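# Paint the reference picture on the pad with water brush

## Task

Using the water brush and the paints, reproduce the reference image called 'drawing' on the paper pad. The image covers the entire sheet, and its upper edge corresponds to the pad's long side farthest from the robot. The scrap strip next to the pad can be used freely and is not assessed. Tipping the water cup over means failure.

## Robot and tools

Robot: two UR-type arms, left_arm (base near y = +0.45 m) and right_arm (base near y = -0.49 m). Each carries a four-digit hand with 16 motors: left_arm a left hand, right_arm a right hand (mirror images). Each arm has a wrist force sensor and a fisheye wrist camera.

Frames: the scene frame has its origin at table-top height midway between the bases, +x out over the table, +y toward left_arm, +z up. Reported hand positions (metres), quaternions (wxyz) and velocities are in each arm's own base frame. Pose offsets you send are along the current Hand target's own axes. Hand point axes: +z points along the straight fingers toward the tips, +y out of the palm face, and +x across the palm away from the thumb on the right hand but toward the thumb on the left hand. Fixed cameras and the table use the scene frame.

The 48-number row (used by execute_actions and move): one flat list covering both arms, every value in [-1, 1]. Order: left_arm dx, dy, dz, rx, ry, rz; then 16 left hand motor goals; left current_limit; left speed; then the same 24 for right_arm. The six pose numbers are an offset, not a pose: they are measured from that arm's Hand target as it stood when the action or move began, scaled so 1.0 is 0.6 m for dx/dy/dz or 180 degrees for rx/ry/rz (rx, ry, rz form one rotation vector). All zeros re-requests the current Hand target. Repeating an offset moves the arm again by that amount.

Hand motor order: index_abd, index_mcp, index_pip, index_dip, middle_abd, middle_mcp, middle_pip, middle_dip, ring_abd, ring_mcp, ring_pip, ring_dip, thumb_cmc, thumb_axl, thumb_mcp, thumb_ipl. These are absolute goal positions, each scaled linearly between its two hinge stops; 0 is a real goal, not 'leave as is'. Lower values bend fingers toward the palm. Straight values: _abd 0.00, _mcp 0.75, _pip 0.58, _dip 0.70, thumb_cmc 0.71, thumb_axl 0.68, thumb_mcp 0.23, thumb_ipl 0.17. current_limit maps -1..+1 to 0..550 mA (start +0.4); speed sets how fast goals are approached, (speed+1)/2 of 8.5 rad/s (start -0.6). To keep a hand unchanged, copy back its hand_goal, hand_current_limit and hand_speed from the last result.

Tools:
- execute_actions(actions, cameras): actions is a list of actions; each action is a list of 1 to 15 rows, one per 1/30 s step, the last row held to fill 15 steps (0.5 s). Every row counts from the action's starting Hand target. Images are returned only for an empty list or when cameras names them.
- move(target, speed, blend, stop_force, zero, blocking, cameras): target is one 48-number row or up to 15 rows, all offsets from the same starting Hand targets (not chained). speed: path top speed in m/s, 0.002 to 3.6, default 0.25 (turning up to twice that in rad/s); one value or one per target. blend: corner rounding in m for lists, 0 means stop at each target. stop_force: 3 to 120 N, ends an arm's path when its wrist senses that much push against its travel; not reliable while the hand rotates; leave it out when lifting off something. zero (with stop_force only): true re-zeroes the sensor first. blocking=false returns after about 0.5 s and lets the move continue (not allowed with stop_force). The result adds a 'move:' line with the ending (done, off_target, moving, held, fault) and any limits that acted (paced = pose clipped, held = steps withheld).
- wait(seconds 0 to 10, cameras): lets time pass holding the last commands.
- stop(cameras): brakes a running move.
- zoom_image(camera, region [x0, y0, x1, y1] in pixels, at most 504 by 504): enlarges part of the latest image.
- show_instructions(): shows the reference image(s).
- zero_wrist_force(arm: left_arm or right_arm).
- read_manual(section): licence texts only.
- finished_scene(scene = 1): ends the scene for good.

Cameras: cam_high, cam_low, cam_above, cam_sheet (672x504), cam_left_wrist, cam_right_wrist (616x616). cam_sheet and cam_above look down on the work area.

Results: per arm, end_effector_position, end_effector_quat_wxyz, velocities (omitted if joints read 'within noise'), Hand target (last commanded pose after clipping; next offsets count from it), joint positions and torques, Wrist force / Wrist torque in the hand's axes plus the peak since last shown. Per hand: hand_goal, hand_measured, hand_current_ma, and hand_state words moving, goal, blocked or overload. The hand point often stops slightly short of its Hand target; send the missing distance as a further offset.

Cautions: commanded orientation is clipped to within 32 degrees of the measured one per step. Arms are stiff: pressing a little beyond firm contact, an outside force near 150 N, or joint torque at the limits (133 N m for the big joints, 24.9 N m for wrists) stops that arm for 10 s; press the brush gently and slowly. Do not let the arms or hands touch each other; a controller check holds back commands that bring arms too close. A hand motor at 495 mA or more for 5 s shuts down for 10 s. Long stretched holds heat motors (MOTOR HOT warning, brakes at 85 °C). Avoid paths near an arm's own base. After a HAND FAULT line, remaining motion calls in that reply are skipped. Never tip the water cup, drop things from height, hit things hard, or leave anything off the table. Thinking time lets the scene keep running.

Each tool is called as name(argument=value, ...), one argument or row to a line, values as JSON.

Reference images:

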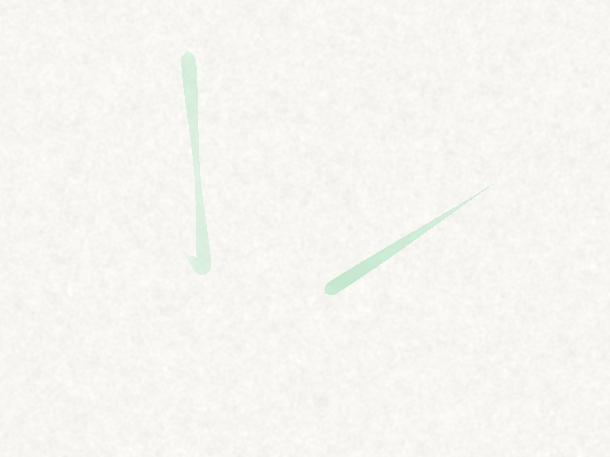

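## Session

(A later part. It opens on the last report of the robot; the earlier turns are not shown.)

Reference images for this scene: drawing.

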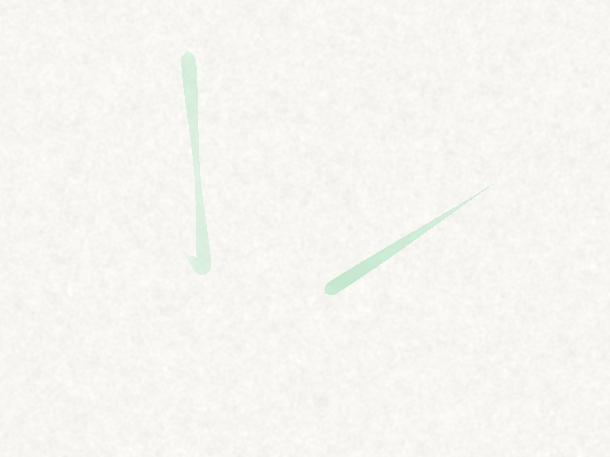

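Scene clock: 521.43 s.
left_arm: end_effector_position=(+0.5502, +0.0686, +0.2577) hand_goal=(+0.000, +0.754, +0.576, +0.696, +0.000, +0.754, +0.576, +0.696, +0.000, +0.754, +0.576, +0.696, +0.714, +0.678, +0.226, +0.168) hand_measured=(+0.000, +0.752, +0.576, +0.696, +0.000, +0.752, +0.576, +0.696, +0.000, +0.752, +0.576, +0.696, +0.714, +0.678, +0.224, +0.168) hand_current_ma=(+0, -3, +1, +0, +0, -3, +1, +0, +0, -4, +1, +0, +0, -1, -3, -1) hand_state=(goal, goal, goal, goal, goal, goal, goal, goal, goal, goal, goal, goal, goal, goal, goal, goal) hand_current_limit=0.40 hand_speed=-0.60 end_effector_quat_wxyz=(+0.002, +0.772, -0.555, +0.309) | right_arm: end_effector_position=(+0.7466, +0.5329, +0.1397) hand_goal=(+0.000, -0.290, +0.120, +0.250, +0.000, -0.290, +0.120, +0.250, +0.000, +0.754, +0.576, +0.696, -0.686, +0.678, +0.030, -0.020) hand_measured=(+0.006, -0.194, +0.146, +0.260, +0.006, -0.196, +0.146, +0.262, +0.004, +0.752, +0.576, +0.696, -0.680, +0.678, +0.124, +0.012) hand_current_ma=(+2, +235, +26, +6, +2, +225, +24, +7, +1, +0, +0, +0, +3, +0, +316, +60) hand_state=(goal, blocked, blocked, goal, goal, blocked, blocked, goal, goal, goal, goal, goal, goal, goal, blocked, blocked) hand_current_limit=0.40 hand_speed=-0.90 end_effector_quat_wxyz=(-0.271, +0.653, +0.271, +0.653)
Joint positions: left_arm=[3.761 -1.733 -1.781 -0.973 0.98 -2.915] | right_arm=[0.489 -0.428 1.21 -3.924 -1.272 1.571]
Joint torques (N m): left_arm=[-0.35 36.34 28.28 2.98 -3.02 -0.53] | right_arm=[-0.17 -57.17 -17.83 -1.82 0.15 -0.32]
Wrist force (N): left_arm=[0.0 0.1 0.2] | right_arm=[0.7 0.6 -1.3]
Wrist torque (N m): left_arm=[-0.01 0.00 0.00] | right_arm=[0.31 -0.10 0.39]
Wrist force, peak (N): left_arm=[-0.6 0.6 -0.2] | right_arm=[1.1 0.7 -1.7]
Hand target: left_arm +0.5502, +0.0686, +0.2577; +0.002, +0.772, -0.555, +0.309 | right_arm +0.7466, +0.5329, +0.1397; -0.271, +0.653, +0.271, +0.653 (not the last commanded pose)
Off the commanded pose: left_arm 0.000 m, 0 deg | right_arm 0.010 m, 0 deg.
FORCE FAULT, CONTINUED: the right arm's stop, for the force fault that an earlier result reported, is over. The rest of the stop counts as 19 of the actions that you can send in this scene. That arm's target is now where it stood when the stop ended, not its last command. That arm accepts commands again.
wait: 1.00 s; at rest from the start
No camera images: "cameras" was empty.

move(
  target=[
    [0,0,0,0,0,0,0,0.754,0.576,0.696,0,0.754,0.576,0.696,0,0.754,0.576,0.696,0.714,0.678,0.226,0.168,0.4,-0.6,0.0667,0,0,0,0,0,0,-0.29,0.12,0.25,0,-0.29,0.12,0.25,0,0.754,0.576,0.696,-0.686,0.678,0.03,-0.02,0.4,-0.9],
    [0,0,0,0,0,0,0,0.754,0.576,0.696,0,0.754,0.576,0.696,0,0.754,0.576,0.696,0.714,0.678,0.226,0.168,0.4,-0.6,0.0128,0.0006,0.0576,0,-0.1111,0,0,-0.29,0.12,0.25,0,-0.29,0.12,0.25,0,0.754,0.576,0.696,-0.686,0.678,0.03,-0.02,0.4,-0.9],
  ],
  speed=0.1,
  cameras=["cam_high","cam_low","cam_above","cam_right_wrist"],
)

zoom_image(
  camera="cam_right_wrist",
  region=[456, 250, 556, 350],
)

zoom_image(
  camera="cam_low",
  region=[240, 220, 360, 330],
)

zoom_image(
  camera="cam_above",
  region=[280, 0, 460, 160],
)

Scene clock: 531.03 s.
left_arm: end_effector_position=(+0.5502, +0.0686, +0.2577) hand_goal=(+0.000, +0.754, +0.576, +0.696, +0.000, +0.754, +0.576, +0.696, +0.000, +0.754, +0.576, +0.696, +0.714, +0.678, +0.226, +0.168) hand_measured=(+0.000, +0.752, +0.576, +0.696, +0.000, +0.752, +0.576, +0.696, +0.000, +0.752, +0.576, +0.696, +0.714, +0.678, +0.224, +0.168) hand_current_ma=(+0, -3, +1, +0, +0, -3, +1, +0, +0, -4, +1, +0, +0, -1, -3, -1) hand_state=(goal, goal, goal, goal, goal, goal, goal, goal, goal, goal, goal, goal, goal, goal, goal, goal) hand_current_limit=0.40 hand_speed=-0.60 end_effector_quat_wxyz=(+0.002, +0.772, -0.555, +0.309) | right_arm: end_effector_position=(+0.7712, +0.5571, +0.1475) hand_goal=(+0.000, -0.290, +0.120, +0.250, +0.000, -0.290, +0.120, +0.250, +0.000, +0.754, +0.576, +0.696, -0.686, +0.678, +0.030, -0.020) hand_measured=(+0.006, -0.194, +0.146, +0.260, +0.006, -0.196, +0.146, +0.262, +0.004, +0.752, +0.576, +0.696, -0.680, +0.678, +0.124, +0.012) hand_current_ma=(+2, +235, +26, +6, +2, +225, +24, +7, +1, +0, +0, +0, +3, +0, +316, +60) hand_state=(goal, blocked, blocked, goal, goal, blocked, blocked, goal, goal, goal, goal, goal, goal, goal, blocked, blocked) hand_current_limit=0.40 hand_speed=-0.90 end_effector_quat_wxyz=(-0.220, +0.756, +0.314, +0.530)
Joint positions: left_arm=[3.761 -1.733 -1.781 -0.973 0.98 -2.915] | right_arm=[0.512 -0.535 1.147 -3.392 -1.312 1.474]
Joint torques (N m): left_arm=[-1.08 34.99 26.88 2.9 -3.46 -0.8] | right_arm=[10.5 -49.21 -30.85 -1.29 -2.43 -3.24]
Wrist force (N): left_arm=[-0.3 -0.1 -0.1] | right_arm=[0.8 0.3 -0.9]
Wrist torque (N m): left_arm=[-0.02 0.03 -0.03] | right_arm=[0.37 -0.15 0.47]
Wrist force, peak (N): left_arm=[-0.1 0.5 0.6] | right_arm=[1.3 0.4 -2.0]
Hand target: left_arm +0.5502, +0.0686, +0.2577; +0.002, +0.772, -0.555, +0.309 | right_arm +0.7712, +0.5571, +0.1474; -0.220, +0.756, +0.314, +0.530
Off the commanded pose: left_arm 0.000 m, 0 deg | right_arm 0.000 m, 0 deg.
move: done
camera_calibration:
cam_right_wrist: T_world_to_cam=[[0.200945, -0.60691, -0.768948, 0.329051], [-0.975479, -0.195914, -0.100287, 0.821467], [-0.0897828, 0.770245, -0.631396, -0.142921], [0, 0, 0, 1]] pos_world=[0.722371, 0.470726, 0.245165]
Images, in order (width x height): cam_high 672x504, cam_low 672x504, cam_above 672x504, cam_right_wrist 616x616.

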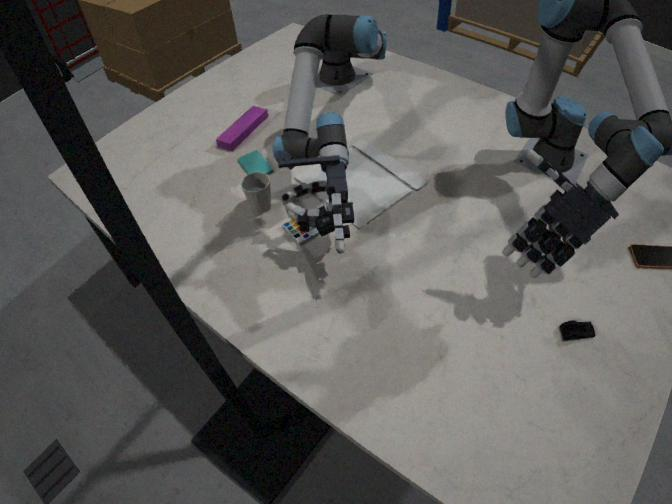

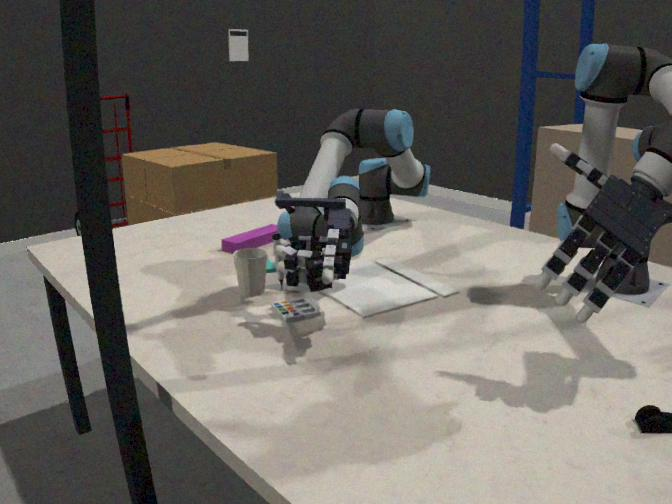

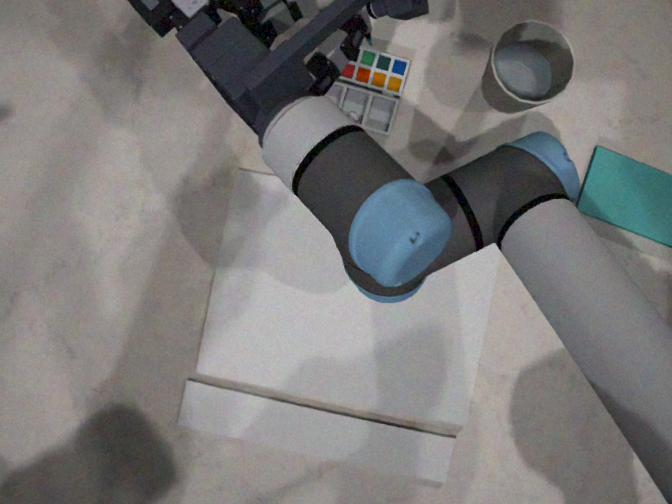

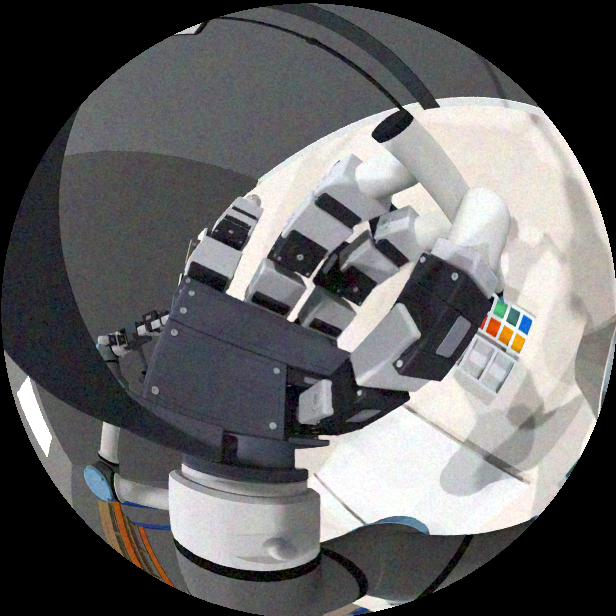

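Scaled by 5.040 from the camera's 616x616 image, which has a finer 880x880 frame.

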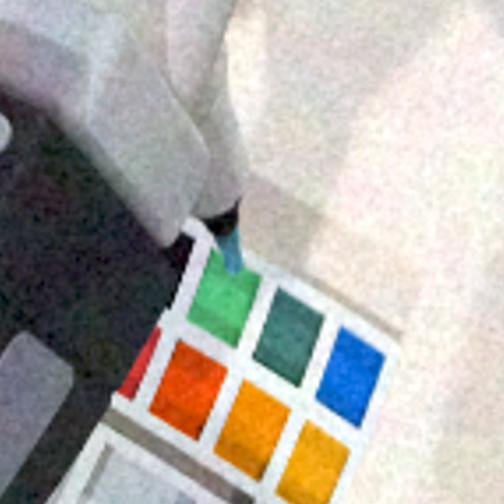

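Scaled by 4.200.

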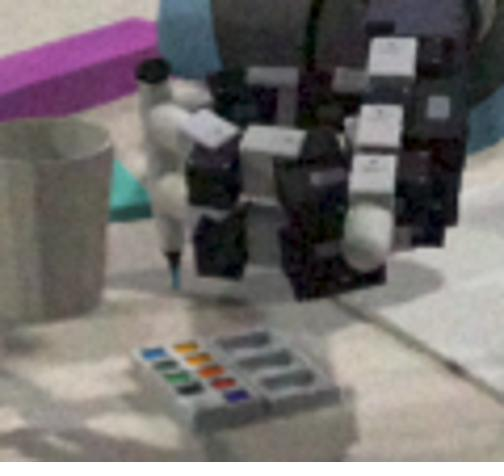

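Scaled by 2.800.

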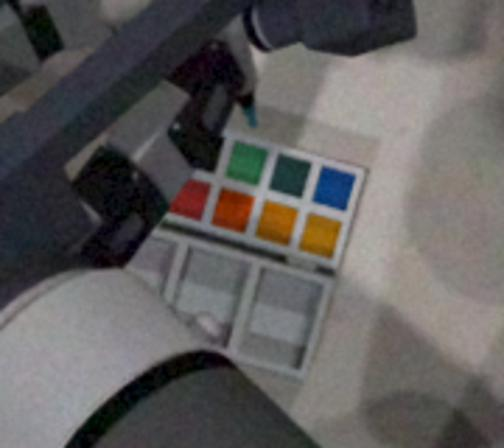

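move(
  target=[0,0,0,0,0,0,0,0.754,0.576,0.696,0,0.754,0.576,0.696,0,0.754,0.576,0.696,0.714,0.678,0.226,0.168,0.4,-0.6,-0.0548,0,0.01995,0,0,0,0,-0.29,0.12,0.25,0,-0.29,0.12,0.25,0,0.754,0.576,0.696,-0.686,0.678,0.03,-0.02,0.4,-0.9],
  speed=0.06,
  cameras=["cam_low","cam_above","cam_right_wrist"],
)

zoom_image(
  camera="cam_right_wrist",
  region=[456, 250, 556, 350],
)

zoom_image(
  camera="cam_low",
  region=[260, 270, 340, 330],
)

zoom_image(
  camera="cam_above",
  region=[320, 20, 420, 100],
)

Scene clock: 538.73 s.
left_arm: end_effector_position=(+0.5502, +0.0686, +0.2577) hand_goal=(+0.000, +0.754, +0.576, +0.696, +0.000, +0.754, +0.576, +0.696, +0.000, +0.754, +0.576, +0.696, +0.714, +0.678, +0.226, +0.168) hand_measured=(+0.000, +0.752, +0.576, +0.696, +0.000, +0.752, +0.576, +0.696, +0.000, +0.752, +0.576, +0.696, +0.714, +0.678, +0.224, +0.168) hand_current_ma=(+0, -3, +1, +0, +0, -3, +1, +0, +0, -4, +1, +0, +0, -1, -3, -1) hand_state=(goal, goal, goal, goal, goal, goal, goal, goal, goal, goal, goal, goal, goal, goal, goal, goal) hand_current_limit=0.40 hand_speed=-0.60 end_effector_quat_wxyz=(+0.002, +0.772, -0.555, +0.309) | right_arm: end_effector_position=(+0.7712, +0.5571, +0.1124) hand_goal=(+0.000, -0.290, +0.120, +0.250, +0.000, -0.290, +0.120, +0.250, +0.000, +0.754, +0.576, +0.696, -0.686, +0.678, +0.030, -0.020) hand_measured=(+0.006, -0.194, +0.146, +0.260, +0.006, -0.196, +0.146, +0.262, +0.004, +0.752, +0.576, +0.696, -0.680, +0.678, +0.124, +0.012) hand_current_ma=(+2, +235, +26, +6, +2, +225, +24, +7, +1, +0, +0, +0, +3, +0, +316, +60) hand_state=(goal, blocked, blocked, goal, goal, blocked, blocked, goal, goal, goal, goal, goal, goal, goal, blocked, blocked) hand_current_limit=0.40 hand_speed=-0.90 end_effector_quat_wxyz=(-0.220, +0.756, +0.314, +0.530)
Joint positions: left_arm=[3.761 -1.733 -1.781 -0.973 0.98 -2.915] | right_arm=[0.512 -0.481 1.141 -3.44 -1.312 1.474]
Joint torques (N m): left_arm=[-0.96 36.27 27.89 3.16 -3.39 -0.87] | right_arm=[8.05 -45.93 -29.94 -4.28 -1.5 -2.75]
Wrist force (N): left_arm=[-0.3 0.4 0.2] | right_arm=[0.9 0.6 -0.9]
Wrist torque (N m): left_arm=[0.03 0.04 -0.04] | right_arm=[0.44 -0.15 0.50]
Wrist force, peak (N): left_arm=[-0.5 -0.1 0.5] | right_arm=[1.1 0.2 -1.4]
Hand target: left_arm +0.5502, +0.0686, +0.2577; +0.002, +0.772, -0.555, +0.309 | right_arm +0.7712, +0.5571, +0.1124; -0.220, +0.756, +0.314, +0.530
Off the commanded pose: left_arm 0.000 m, 0 deg | right_arm 0.000 m, 0 deg.
move: done
camera_calibration:
cam_right_wrist: T_world_to_cam=[[0.200866, -0.607019, -0.768883, 0.302156], [-0.975487, -0.195956, -0.100136, 0.81794], [-0.089883, 0.770149, -0.6315, -0.164943], [0, 0, 0, 1]] pos_world=[0.722372, 0.470726, 0.210066]
Images, in order (width x height): cam_low 672x504, cam_above 672x504, cam_right_wrist 616x616.

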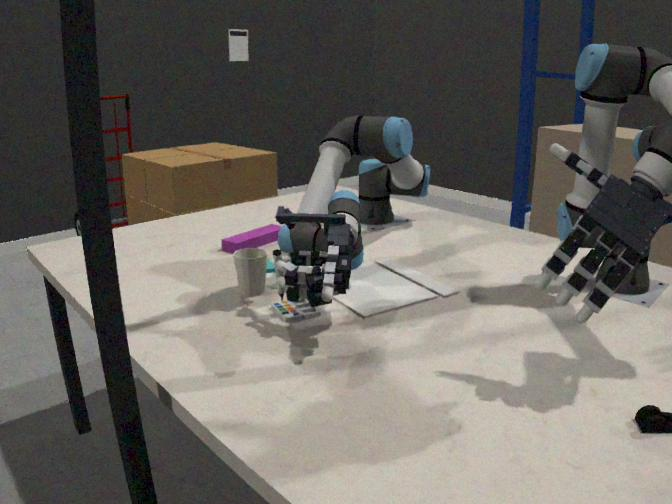

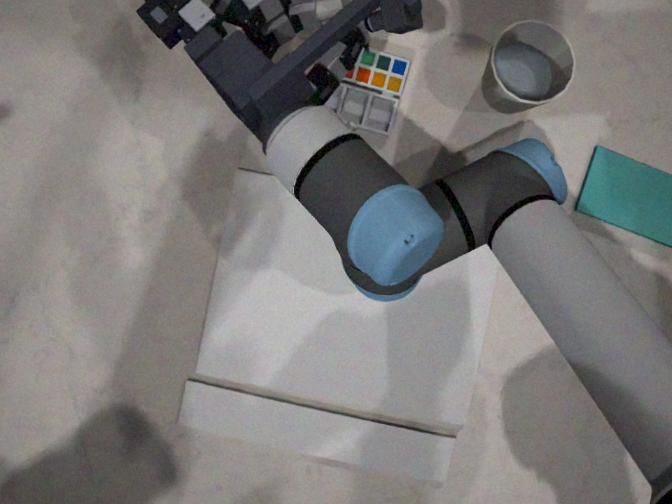

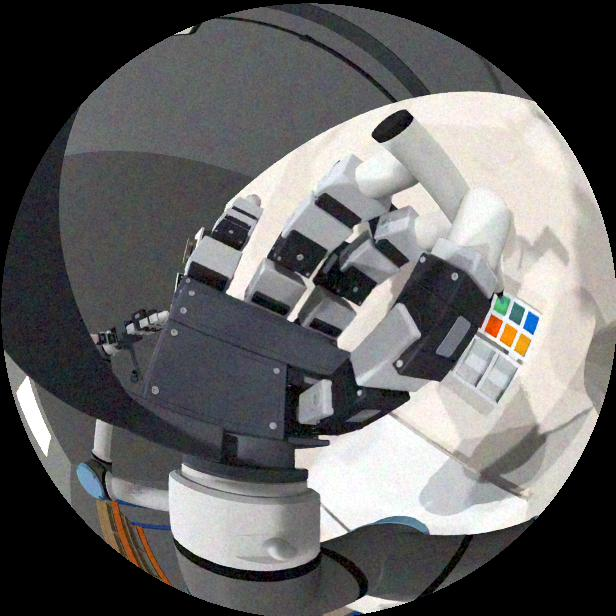

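Scaled by 5.040 from the camera's 616x616 image, which has a finer 880x880 frame.

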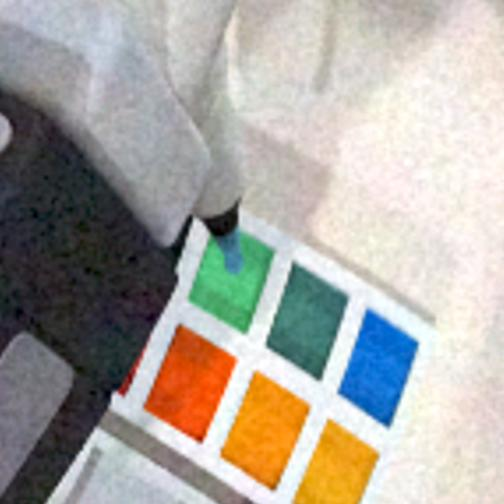

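Scaled by 6.300.

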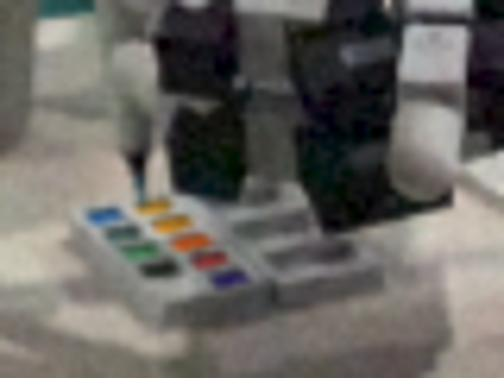

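Scaled by 5.040.

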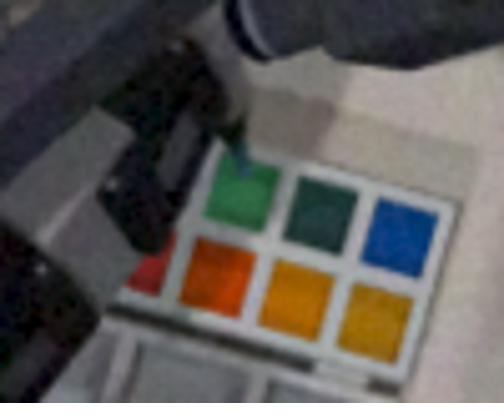

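move(
  target=[0,0,0,0,0,0,0,0.754,0.576,0.696,0,0.754,0.576,0.696,0,0.754,0.576,0.696,0.714,0.678,0.226,0.168,0.4,-0.6,-0.01566,0,0.0057,0,0,0,0,-0.29,0.12,0.25,0,-0.29,0.12,0.25,0,0.754,0.576,0.696,-0.686,0.678,0.03,-0.02,0.4,-0.9],
  speed=0.04,
  cameras=["cam_low","cam_above","cam_right_wrist"],
)

zoom_image(
  camera="cam_right_wrist",
  region=[476, 270, 536, 330],
)

zoom_image(
  camera="cam_low",
  region=[260, 270, 340, 330],
)

zoom_image(
  camera="cam_above",
  region=[320, 20, 420, 100],
)

Scene clock: 545.23 s.
left_arm: end_effector_position=(+0.5502, +0.0686, +0.2577) hand_goal=(+0.000, +0.754, +0.576, +0.696, +0.000, +0.754, +0.576, +0.696, +0.000, +0.754, +0.576, +0.696, +0.714, +0.678, +0.226, +0.168) hand_measured=(+0.000, +0.752, +0.576, +0.696, +0.000, +0.752, +0.576, +0.696, +0.000, +0.752, +0.576, +0.696, +0.714, +0.678, +0.224, +0.168) hand_current_ma=(+0, -3, +1, +0, +0, -3, +1, +0, +0, -4, +1, +0, +0, -1, -3, -1) hand_state=(goal, goal, goal, goal, goal, goal, goal, goal, goal, goal, goal, goal, goal, goal, goal, goal) hand_current_limit=0.40 hand_speed=-0.60 end_effector_quat_wxyz=(+0.002, +0.772, -0.555, +0.309) | right_arm: end_effector_position=(+0.7712, +0.5571, +0.1024) hand_goal=(+0.000, -0.290, +0.120, +0.250, +0.000, -0.290, +0.120, +0.250, +0.000, +0.754, +0.576, +0.696, -0.686, +0.678, +0.030, -0.020) hand_measured=(+0.006, -0.194, +0.146, +0.260, +0.006, -0.196, +0.146, +0.262, +0.004, +0.752, +0.576, +0.696, -0.680, +0.678, +0.124, +0.012) hand_current_ma=(+2, +235, +26, +6, +2, +225, +24, +7, +1, +0, +0, +0, +3, +0, +316, +60) hand_state=(goal, blocked, blocked, goal, goal, blocked, blocked, goal, goal, goal, goal, goal, goal, goal, blocked, blocked) hand_current_limit=0.40 hand_speed=-0.90 end_effector_quat_wxyz=(-0.220, +0.756, +0.314, +0.530)
Joint positions: left_arm=[3.761 -1.733 -1.781 -0.973 0.98 -2.915] | right_arm=[0.512 -0.465 1.138 -3.452 -1.312 1.474]
Joint torques (N m): left_arm=[-0.91 34.24 27.56 2.93 -3.27 -0.96] | right_arm=[4.52 -45.71 -30.07 -4.3 -1.08 1.86]
Wrist force (N): left_arm=[-0.5 -0.2 0.2] | right_arm=[0.9 0.3 -1.0]
Wrist torque (N m): left_arm=[-0.04 0.07 -0.04] | right_arm=[0.41 -0.13 0.48]
Wrist force, peak (N): left_arm=[-0.6 -0.2 0.3] | right_arm=[1.4 0.6 -1.2]
Hand target: left_arm +0.5502, +0.0686, +0.2577; +0.002, +0.772, -0.555, +0.309 | right_arm +0.7712, +0.5571, +0.1024; -0.220, +0.756, +0.314, +0.530
Off the commanded pose: left_arm 0.000 m, 0 deg | right_arm 0.000 m, 0 deg.
move: done
camera_calibration:
cam_right_wrist: T_world_to_cam=[[0.200804, -0.607016, -0.768901, 0.29459], [-0.97549, -0.195994, -0.100027, 0.816948], [-0.089982, 0.770142, -0.631494, -0.171121], [0, 0, 0, 1]] pos_world=[0.722372, 0.470726, 0.200166]
Images, in order (width x height): cam_low 672x504, cam_above 672x504, cam_right_wrist 616x616.

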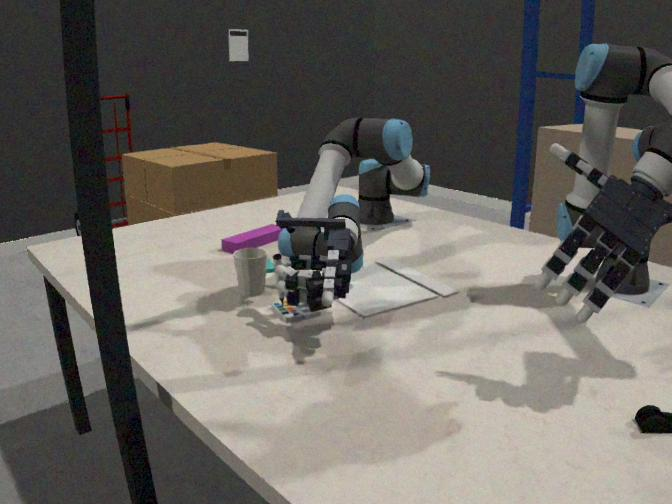

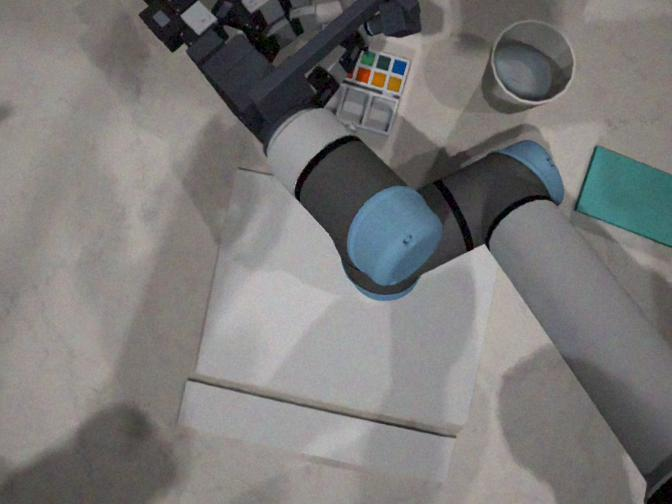

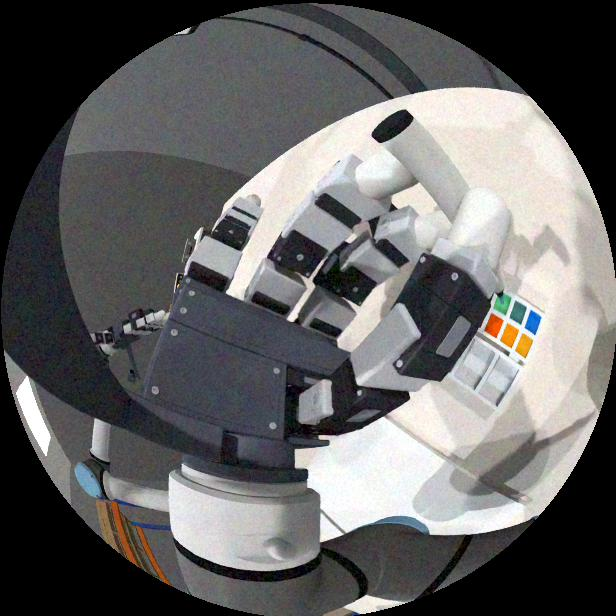

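Scaled by 8.400 from the camera's 616x616 image, which has a finer 880x880 frame.

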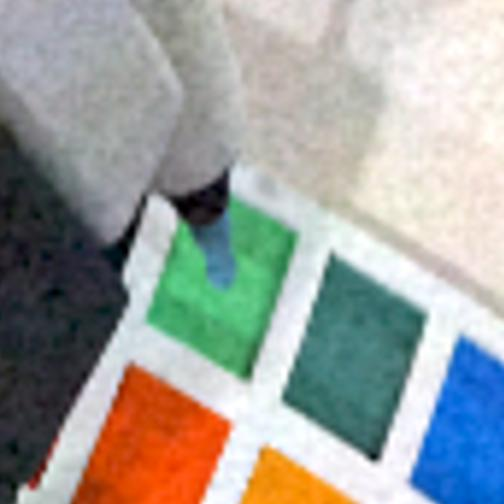

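Scaled by 6.300.

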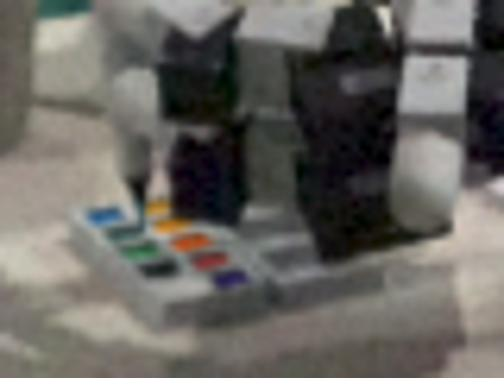

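Scaled by 5.040.

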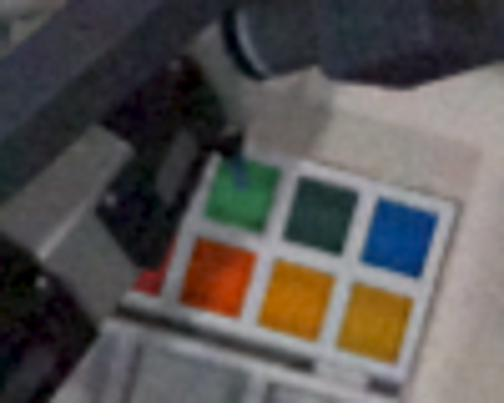

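move(
  target=[0,0,0,0,0,0,0,0.754,0.576,0.696,0,0.754,0.576,0.696,0,0.754,0.576,0.696,0.714,0.678,0.226,0.168,0.4,-0.6,-0.0094,0,0.0034,0,0,0,0,-0.29,0.12,0.25,0,-0.29,0.12,0.25,0,0.754,0.576,0.696,-0.686,0.678,0.03,-0.02,0.4,-0.9],
  speed=0.03,
  cameras=["cam_low","cam_above","cam_right_wrist"],
)

zoom_image(
  camera="cam_right_wrist",
  region=[476, 270, 536, 330],
)

zoom_image(
  camera="cam_low",
  region=[260, 270, 340, 330],
)

zoom_image(
  camera="cam_above",
  region=[320, 20, 420, 100],
)

Scene clock: 551.83 s.
left_arm: end_effector_position=(+0.5502, +0.0686, +0.2577) hand_goal=(+0.000, +0.754, +0.576, +0.696, +0.000, +0.754, +0.576, +0.696, +0.000, +0.754, +0.576, +0.696, +0.714, +0.678, +0.226, +0.168) hand_measured=(+0.000, +0.752, +0.576, +0.696, +0.000, +0.752, +0.576, +0.696, +0.000, +0.752, +0.576, +0.696, +0.714, +0.678, +0.224, +0.168) hand_current_ma=(+0, -3, +1, +0, +0, -3, +1, +0, +0, -4, +1, +0, +0, -1, -3, -1) hand_state=(goal, goal, goal, goal, goal, goal, goal, goal, goal, goal, goal, goal, goal, goal, goal, goal) hand_current_limit=0.40 hand_speed=-0.60 end_effector_quat_wxyz=(+0.002, +0.772, -0.555, +0.309) | right_arm: end_effector_position=(+0.7712, +0.5571, +0.0964) hand_goal=(+0.000, -0.290, +0.120, +0.250, +0.000, -0.290, +0.120, +0.250, +0.000, +0.754, +0.576, +0.696, -0.686, +0.678, +0.030, -0.020) hand_measured=(+0.006, -0.194, +0.146, +0.260, +0.006, -0.196, +0.146, +0.262, +0.004, +0.752, +0.576, +0.696, -0.680, +0.678, +0.124, +0.012) hand_current_ma=(+2, +235, +26, +6, +2, +225, +24, +7, +1, +0, +0, +0, +3, +0, +316, +60) hand_state=(goal, blocked, blocked, goal, goal, blocked, blocked, goal, goal, goal, goal, goal, goal, goal, blocked, blocked) hand_current_limit=0.40 hand_speed=-0.90 end_effector_quat_wxyz=(-0.220, +0.756, +0.314, +0.530)
Joint positions: left_arm=[3.761 -1.733 -1.781 -0.973 0.98 -2.915] | right_arm=[0.512 -0.456 1.136 -3.46 -1.312 1.474]
Joint torques (N m): left_arm=[0.01 35.96 27.08 3.31 -3.26 -1.11] | right_arm=[-0.35 -45.76 -30.03 -4.51 -0.29 1.75]
Wrist force (N): left_arm=[-0.2 0.1 0.3] | right_arm=[0.9 0.5 -1.0]
Wrist torque (N m): left_arm=[-0.03 0.03 -0.03] | right_arm=[0.42 -0.14 0.49]
Wrist force, peak (N): left_arm=[-0.6 0.3 0.3] | right_arm=[1.1 0.8 -1.3]
Hand target: left_arm +0.5502, +0.0686, +0.2577; +0.002, +0.772, -0.555, +0.309 | right_arm +0.7712, +0.5571, +0.0964; -0.220, +0.756, +0.314, +0.530
Off the commanded pose: left_arm 0.000 m, 0 deg | right_arm 0.000 m, 0 deg.
move: done
camera_calibration:
cam_right_wrist: T_world_to_cam=[[0.200804, -0.607016, -0.768901, 0.289977], [-0.97549, -0.195994, -0.100027, 0.816348], [-0.089982, 0.770142, -0.631494, -0.17491], [0, 0, 0, 1]] pos_world=[0.722372, 0.470726, 0.194166]
Images, in order (width x height): cam_low 672x504, cam_above 672x504, cam_right_wrist 616x616.

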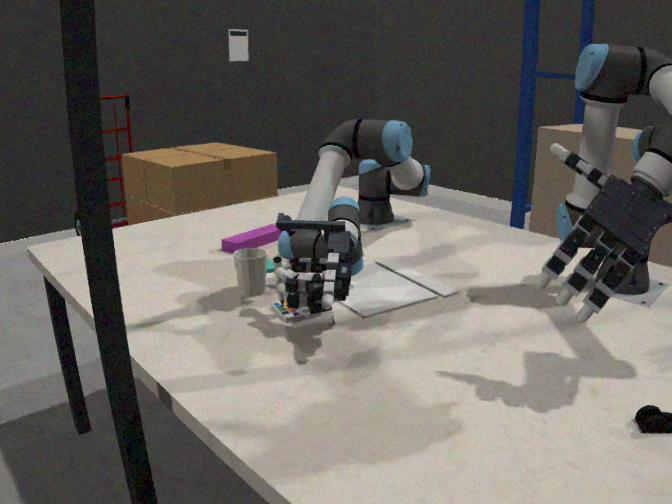

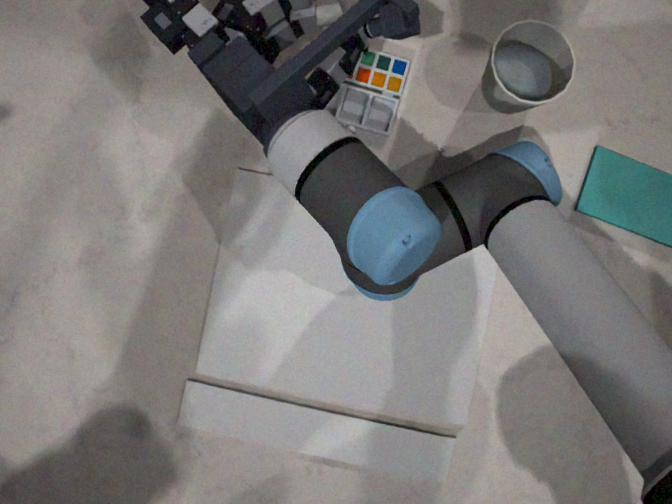

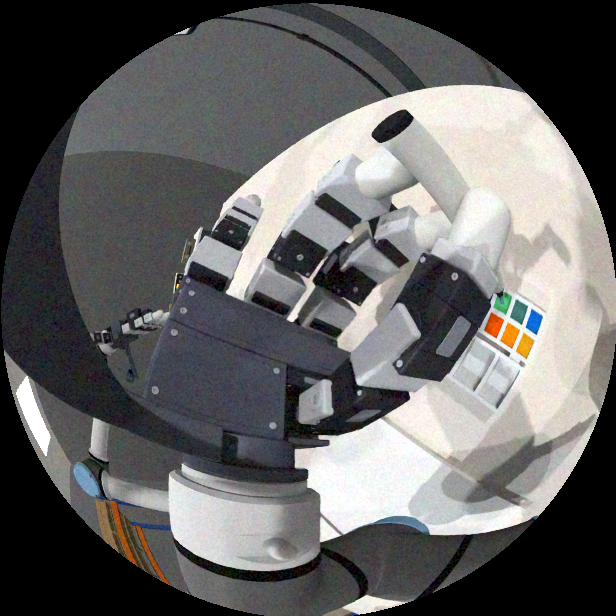

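Scaled by 8.400 from the camera's 616x616 image, which has a finer 880x880 frame.

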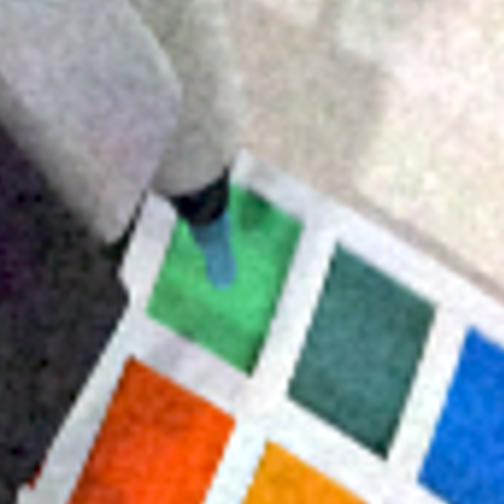

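Scaled by 6.300.

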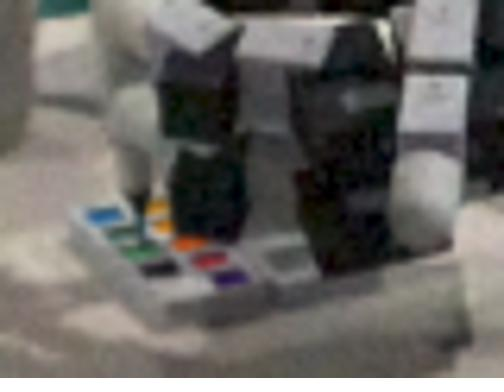

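Scaled by 5.040.

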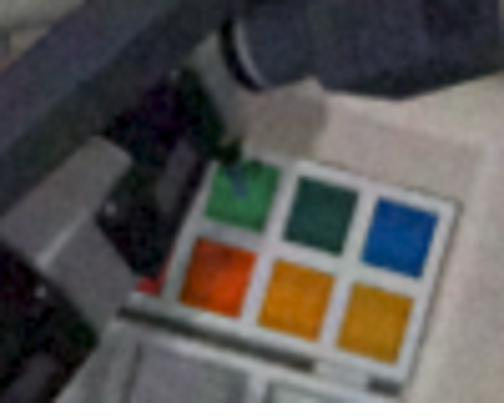

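move(
  target=[0,0,0,0,0,0,0,0.754,0.576,0.696,0,0.754,0.576,0.696,0,0.754,0.576,0.696,0.714,0.678,0.226,0.168,0.4,-0.6,-0.0047,0,0.0017,0,0,0,0,-0.29,0.12,0.25,0,-0.29,0.12,0.25,0,0.754,0.576,0.696,-0.686,0.678,0.03,-0.02,0.4,-0.9],
  speed=0.03,
  cameras=["cam_low","cam_above","cam_right_wrist"],
)

zoom_image(
  camera="cam_right_wrist",
  region=[476, 270, 536, 330],
)

Scene clock: 555.70 s.
left_arm: end_effector_position=(+0.5502, +0.0686, +0.2577) hand_goal=(+0.000, +0.754, +0.576, +0.696, +0.000, +0.754, +0.576, +0.696, +0.000, +0.754, +0.576, +0.696, +0.714, +0.678, +0.226, +0.168) hand_measured=(+0.000, +0.752, +0.576, +0.696, +0.000, +0.752, +0.576, +0.696, +0.000, +0.752, +0.576, +0.696, +0.714, +0.678, +0.224, +0.168) hand_current_ma=(+0, -3, +1, +0, +0, -3, +1, +0, +0, -4, +1, +0, +0, -1, -3, -1) hand_state=(goal, goal, goal, goal, goal, goal, goal, goal, goal, goal, goal, goal, goal, goal, goal, goal) hand_current_limit=0.40 hand_speed=-0.60 end_effector_quat_wxyz=(+0.002, +0.772, -0.555, +0.309) | right_arm: end_effector_position=(+0.7712, +0.5571, +0.0934) hand_goal=(+0.000, -0.290, +0.120, +0.250, +0.000, -0.290, +0.120, +0.250, +0.000, +0.754, +0.576, +0.696, -0.686, +0.678, +0.030, -0.020) hand_measured=(+0.006, -0.194, +0.146, +0.260, +0.006, -0.196, +0.146, +0.262, +0.004, +0.752, +0.576, +0.696, -0.680, +0.678, +0.124, +0.012) hand_current_ma=(+2, +235, +26, +6, +2, +225, +24, +7, +1, +0, +0, +0, +3, +0, +316, +60) hand_state=(goal, blocked, blocked, goal, goal, blocked, blocked, goal, goal, goal, goal, goal, goal, goal, blocked, blocked) hand_current_limit=0.40 hand_speed=-0.90 end_effector_quat_wxyz=(-0.220, +0.756, +0.314, +0.530)
Joint positions: left_arm=[3.761 -1.733 -1.781 -0.973 0.98 -2.915] | right_arm=[0.512 -0.451 1.134 -3.464 -1.312 1.474]
Joint torques (N m): left_arm=[-0.22 36.68 27.8 3.01 -3.1 -0.82] | right_arm=[-6.33 -46.4 -29.8 -4.37 1.86 1.07]
Wrist force (N): left_arm=[-0.1 -0.1 0.2] | right_arm=[1.0 0.4 -0.8]
Wrist torque (N m): left_arm=[-0.04 0.01 0.00] | right_arm=[0.39 -0.17 0.49]
Wrist force, peak (N): left_arm=[-0.5 0.5 0.4] | right_arm=[1.2 0.3 -1.3]
Hand target: left_arm +0.5502, +0.0686, +0.2577; +0.002, +0.772, -0.555, +0.309 | right_arm +0.7712, +0.5571, +0.0934; -0.220, +0.756, +0.314, +0.530
Off the commanded pose: left_arm 0.000 m, 0 deg | right_arm 0.000 m, 0 deg.
move: done
camera_calibration:
cam_right_wrist: T_world_to_cam=[[0.200806, -0.607031, -0.768889, 0.287597], [-0.975499, -0.195919, -0.100089, 0.81602], [-0.0898829, 0.770149, -0.6315, -0.176942], [0, 0, 0, 1]] pos_world=[0.722371, 0.470726, 0.191066]
Images, in order (width x height): cam_low 672x504, cam_above 672x504, cam_right_wrist 616x616.

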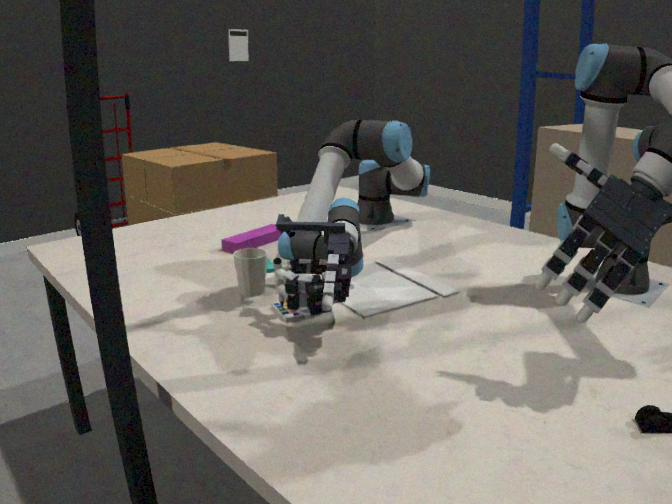

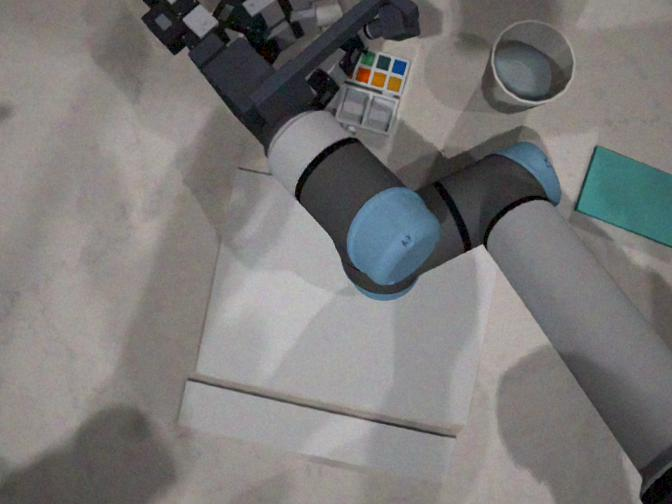

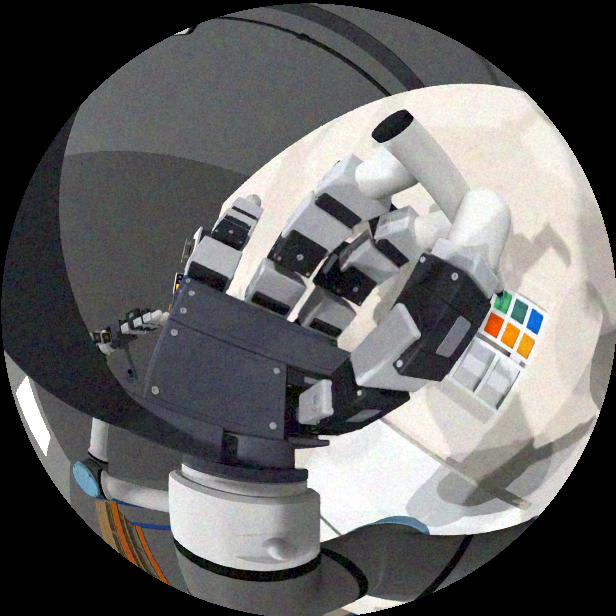

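Scaled by 8.400 from the camera's 616x616 image, which has a finer 880x880 frame.

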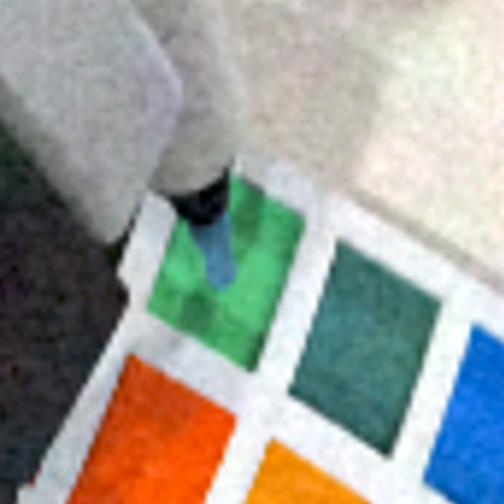

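move(
  target=[0,0,0,0,0,0,0,0.754,0.576,0.696,0,0.754,0.576,0.696,0,0.754,0.576,0.696,0.714,0.678,0.226,0.168,0.4,-0.6,-0.0047,0,0.0017,0,0,0,0,-0.29,0.12,0.25,0,-0.29,0.12,0.25,0,0.754,0.576,0.696,-0.686,0.678,0.03,-0.02,0.4,-0.9],
  speed=0.03,
  cameras=["cam_above","cam_low","cam_right_wrist"],
)

zoom_image(
  camera="cam_right_wrist",
  region=[476, 270, 536, 330],
)

zoom_image(
  camera="cam_low",
  region=[260, 270, 340, 330],
)

Scene clock: 563.77 s.
left_arm: end_effector_position=(+0.5502, +0.0686, +0.2577) hand_goal=(+0.000, +0.754, +0.576, +0.696, +0.000, +0.754, +0.576, +0.696, +0.000, +0.754, +0.576, +0.696, +0.714, +0.678, +0.226, +0.168) hand_measured=(+0.000, +0.752, +0.576, +0.696, +0.000, +0.752, +0.576, +0.696, +0.000, +0.752, +0.576, +0.696, +0.714, +0.678, +0.224, +0.168) hand_current_ma=(+0, -3, +1, +0, +0, -3, +1, +0, +0, -4, +1, +0, +0, -1, -3, -1) hand_state=(goal, goal, goal, goal, goal, goal, goal, goal, goal, goal, goal, goal, goal, goal, goal, goal) hand_current_limit=0.40 hand_speed=-0.60 end_effector_quat_wxyz=(+0.002, +0.772, -0.555, +0.309) | right_arm: end_effector_position=(+0.7712, +0.5571, +0.0904) hand_goal=(+0.000, -0.290, +0.120, +0.250, +0.000, -0.290, +0.120, +0.250, +0.000, +0.754, +0.576, +0.696, -0.686, +0.678, +0.030, -0.020) hand_measured=(+0.006, -0.194, +0.146, +0.260, +0.006, -0.196, +0.146, +0.262, +0.004, +0.752, +0.576, +0.696, -0.680, +0.678, +0.124, +0.012) hand_current_ma=(+2, +235, +26, +6, +2, +225, +24, +7, +1, +0, +0, +0, +3, +0, +316, +60) hand_state=(goal, blocked, blocked, goal, goal, blocked, blocked, goal, goal, goal, goal, goal, goal, goal, blocked, blocked) hand_current_limit=0.40 hand_speed=-0.90 end_effector_quat_wxyz=(-0.220, +0.756, +0.314, +0.530)
Joint positions: left_arm=[3.761 -1.733 -1.781 -0.973 0.98 -2.915] | right_arm=[0.512 -0.446 1.133 -3.467 -1.312 1.474]
Joint torques (N m): left_arm=[0.08 36.28 26.67 3.28 -3.24 -1.12] | right_arm=[-6.58 -45.85 -29.39 -4.28 2.28 0.21]
Wrist force (N): left_arm=[-0.4 0.1 0.4] | right_arm=[0.9 0.8 -1.0]
Wrist torque (N m): left_arm=[-0.02 0.06 -0.04] | right_arm=[0.46 -0.14 0.48]
Wrist force, peak (N): left_arm=[-0.4 0.3 0.5] | right_arm=[1.1 0.5 -1.3]
Hand target: left_arm +0.5502, +0.0686, +0.2577; +0.002, +0.772, -0.555, +0.309 | right_arm +0.7712, +0.5571, +0.0904; -0.220, +0.756, +0.314, +0.530
Off the commanded pose: left_arm 0.000 m, 0 deg | right_arm 0.000 m, 0 deg.
move: done
camera_calibration:
cam_right_wrist: T_world_to_cam=[[0.200804, -0.607016, -0.768901, 0.285286], [-0.97549, -0.195994, -0.100027, 0.815738], [-0.089982, 0.770142, -0.631494, -0.178762], [0, 0, 0, 1]] pos_world=[0.722372, 0.470726, 0.188066]
Images, in order (width x height): cam_low 672x504, cam_above 672x504, cam_right_wrist 616x616.

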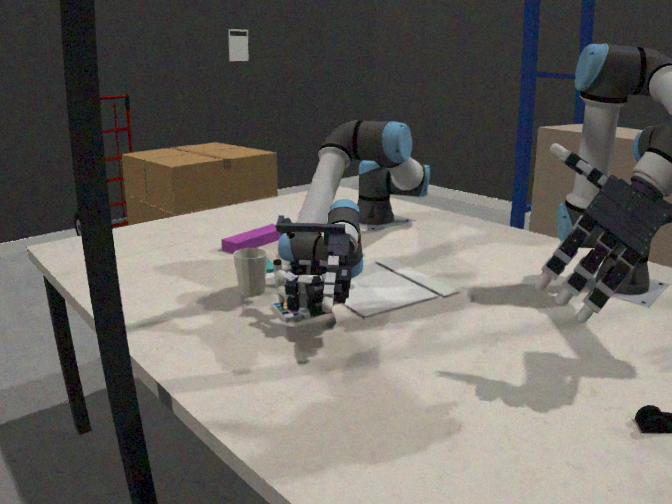

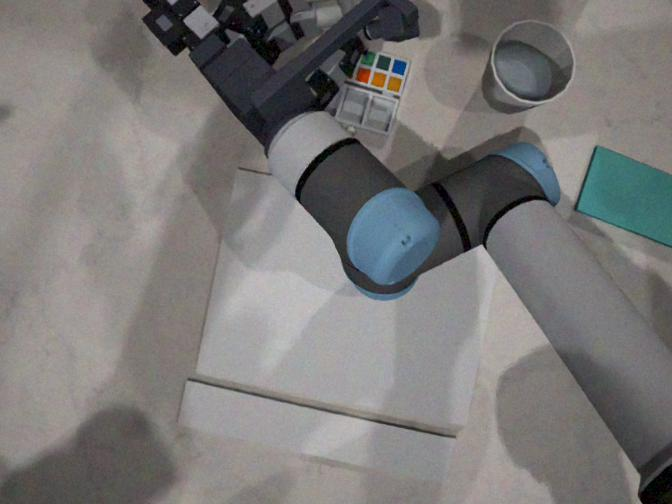

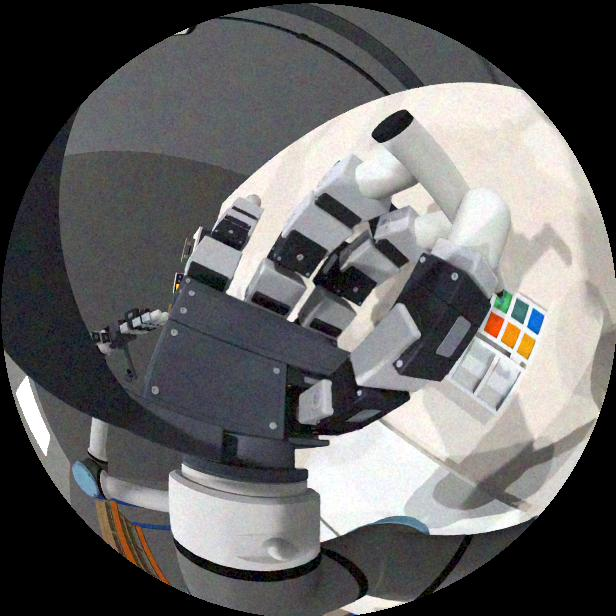

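Scaled by 8.400 from the camera's 616x616 image, which has a finer 880x880 frame.

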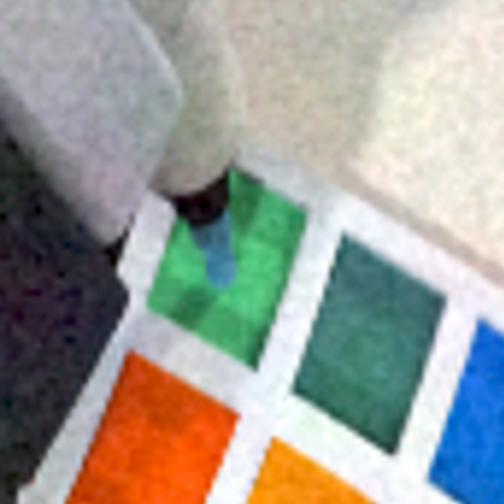

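Scaled by 6.300.

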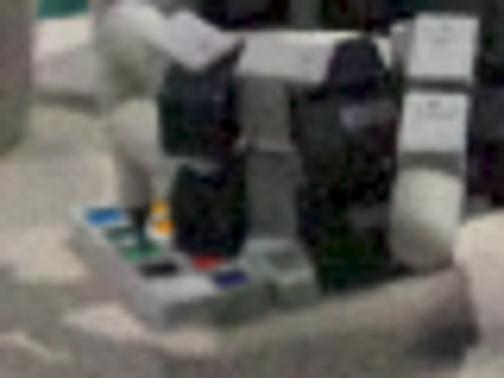

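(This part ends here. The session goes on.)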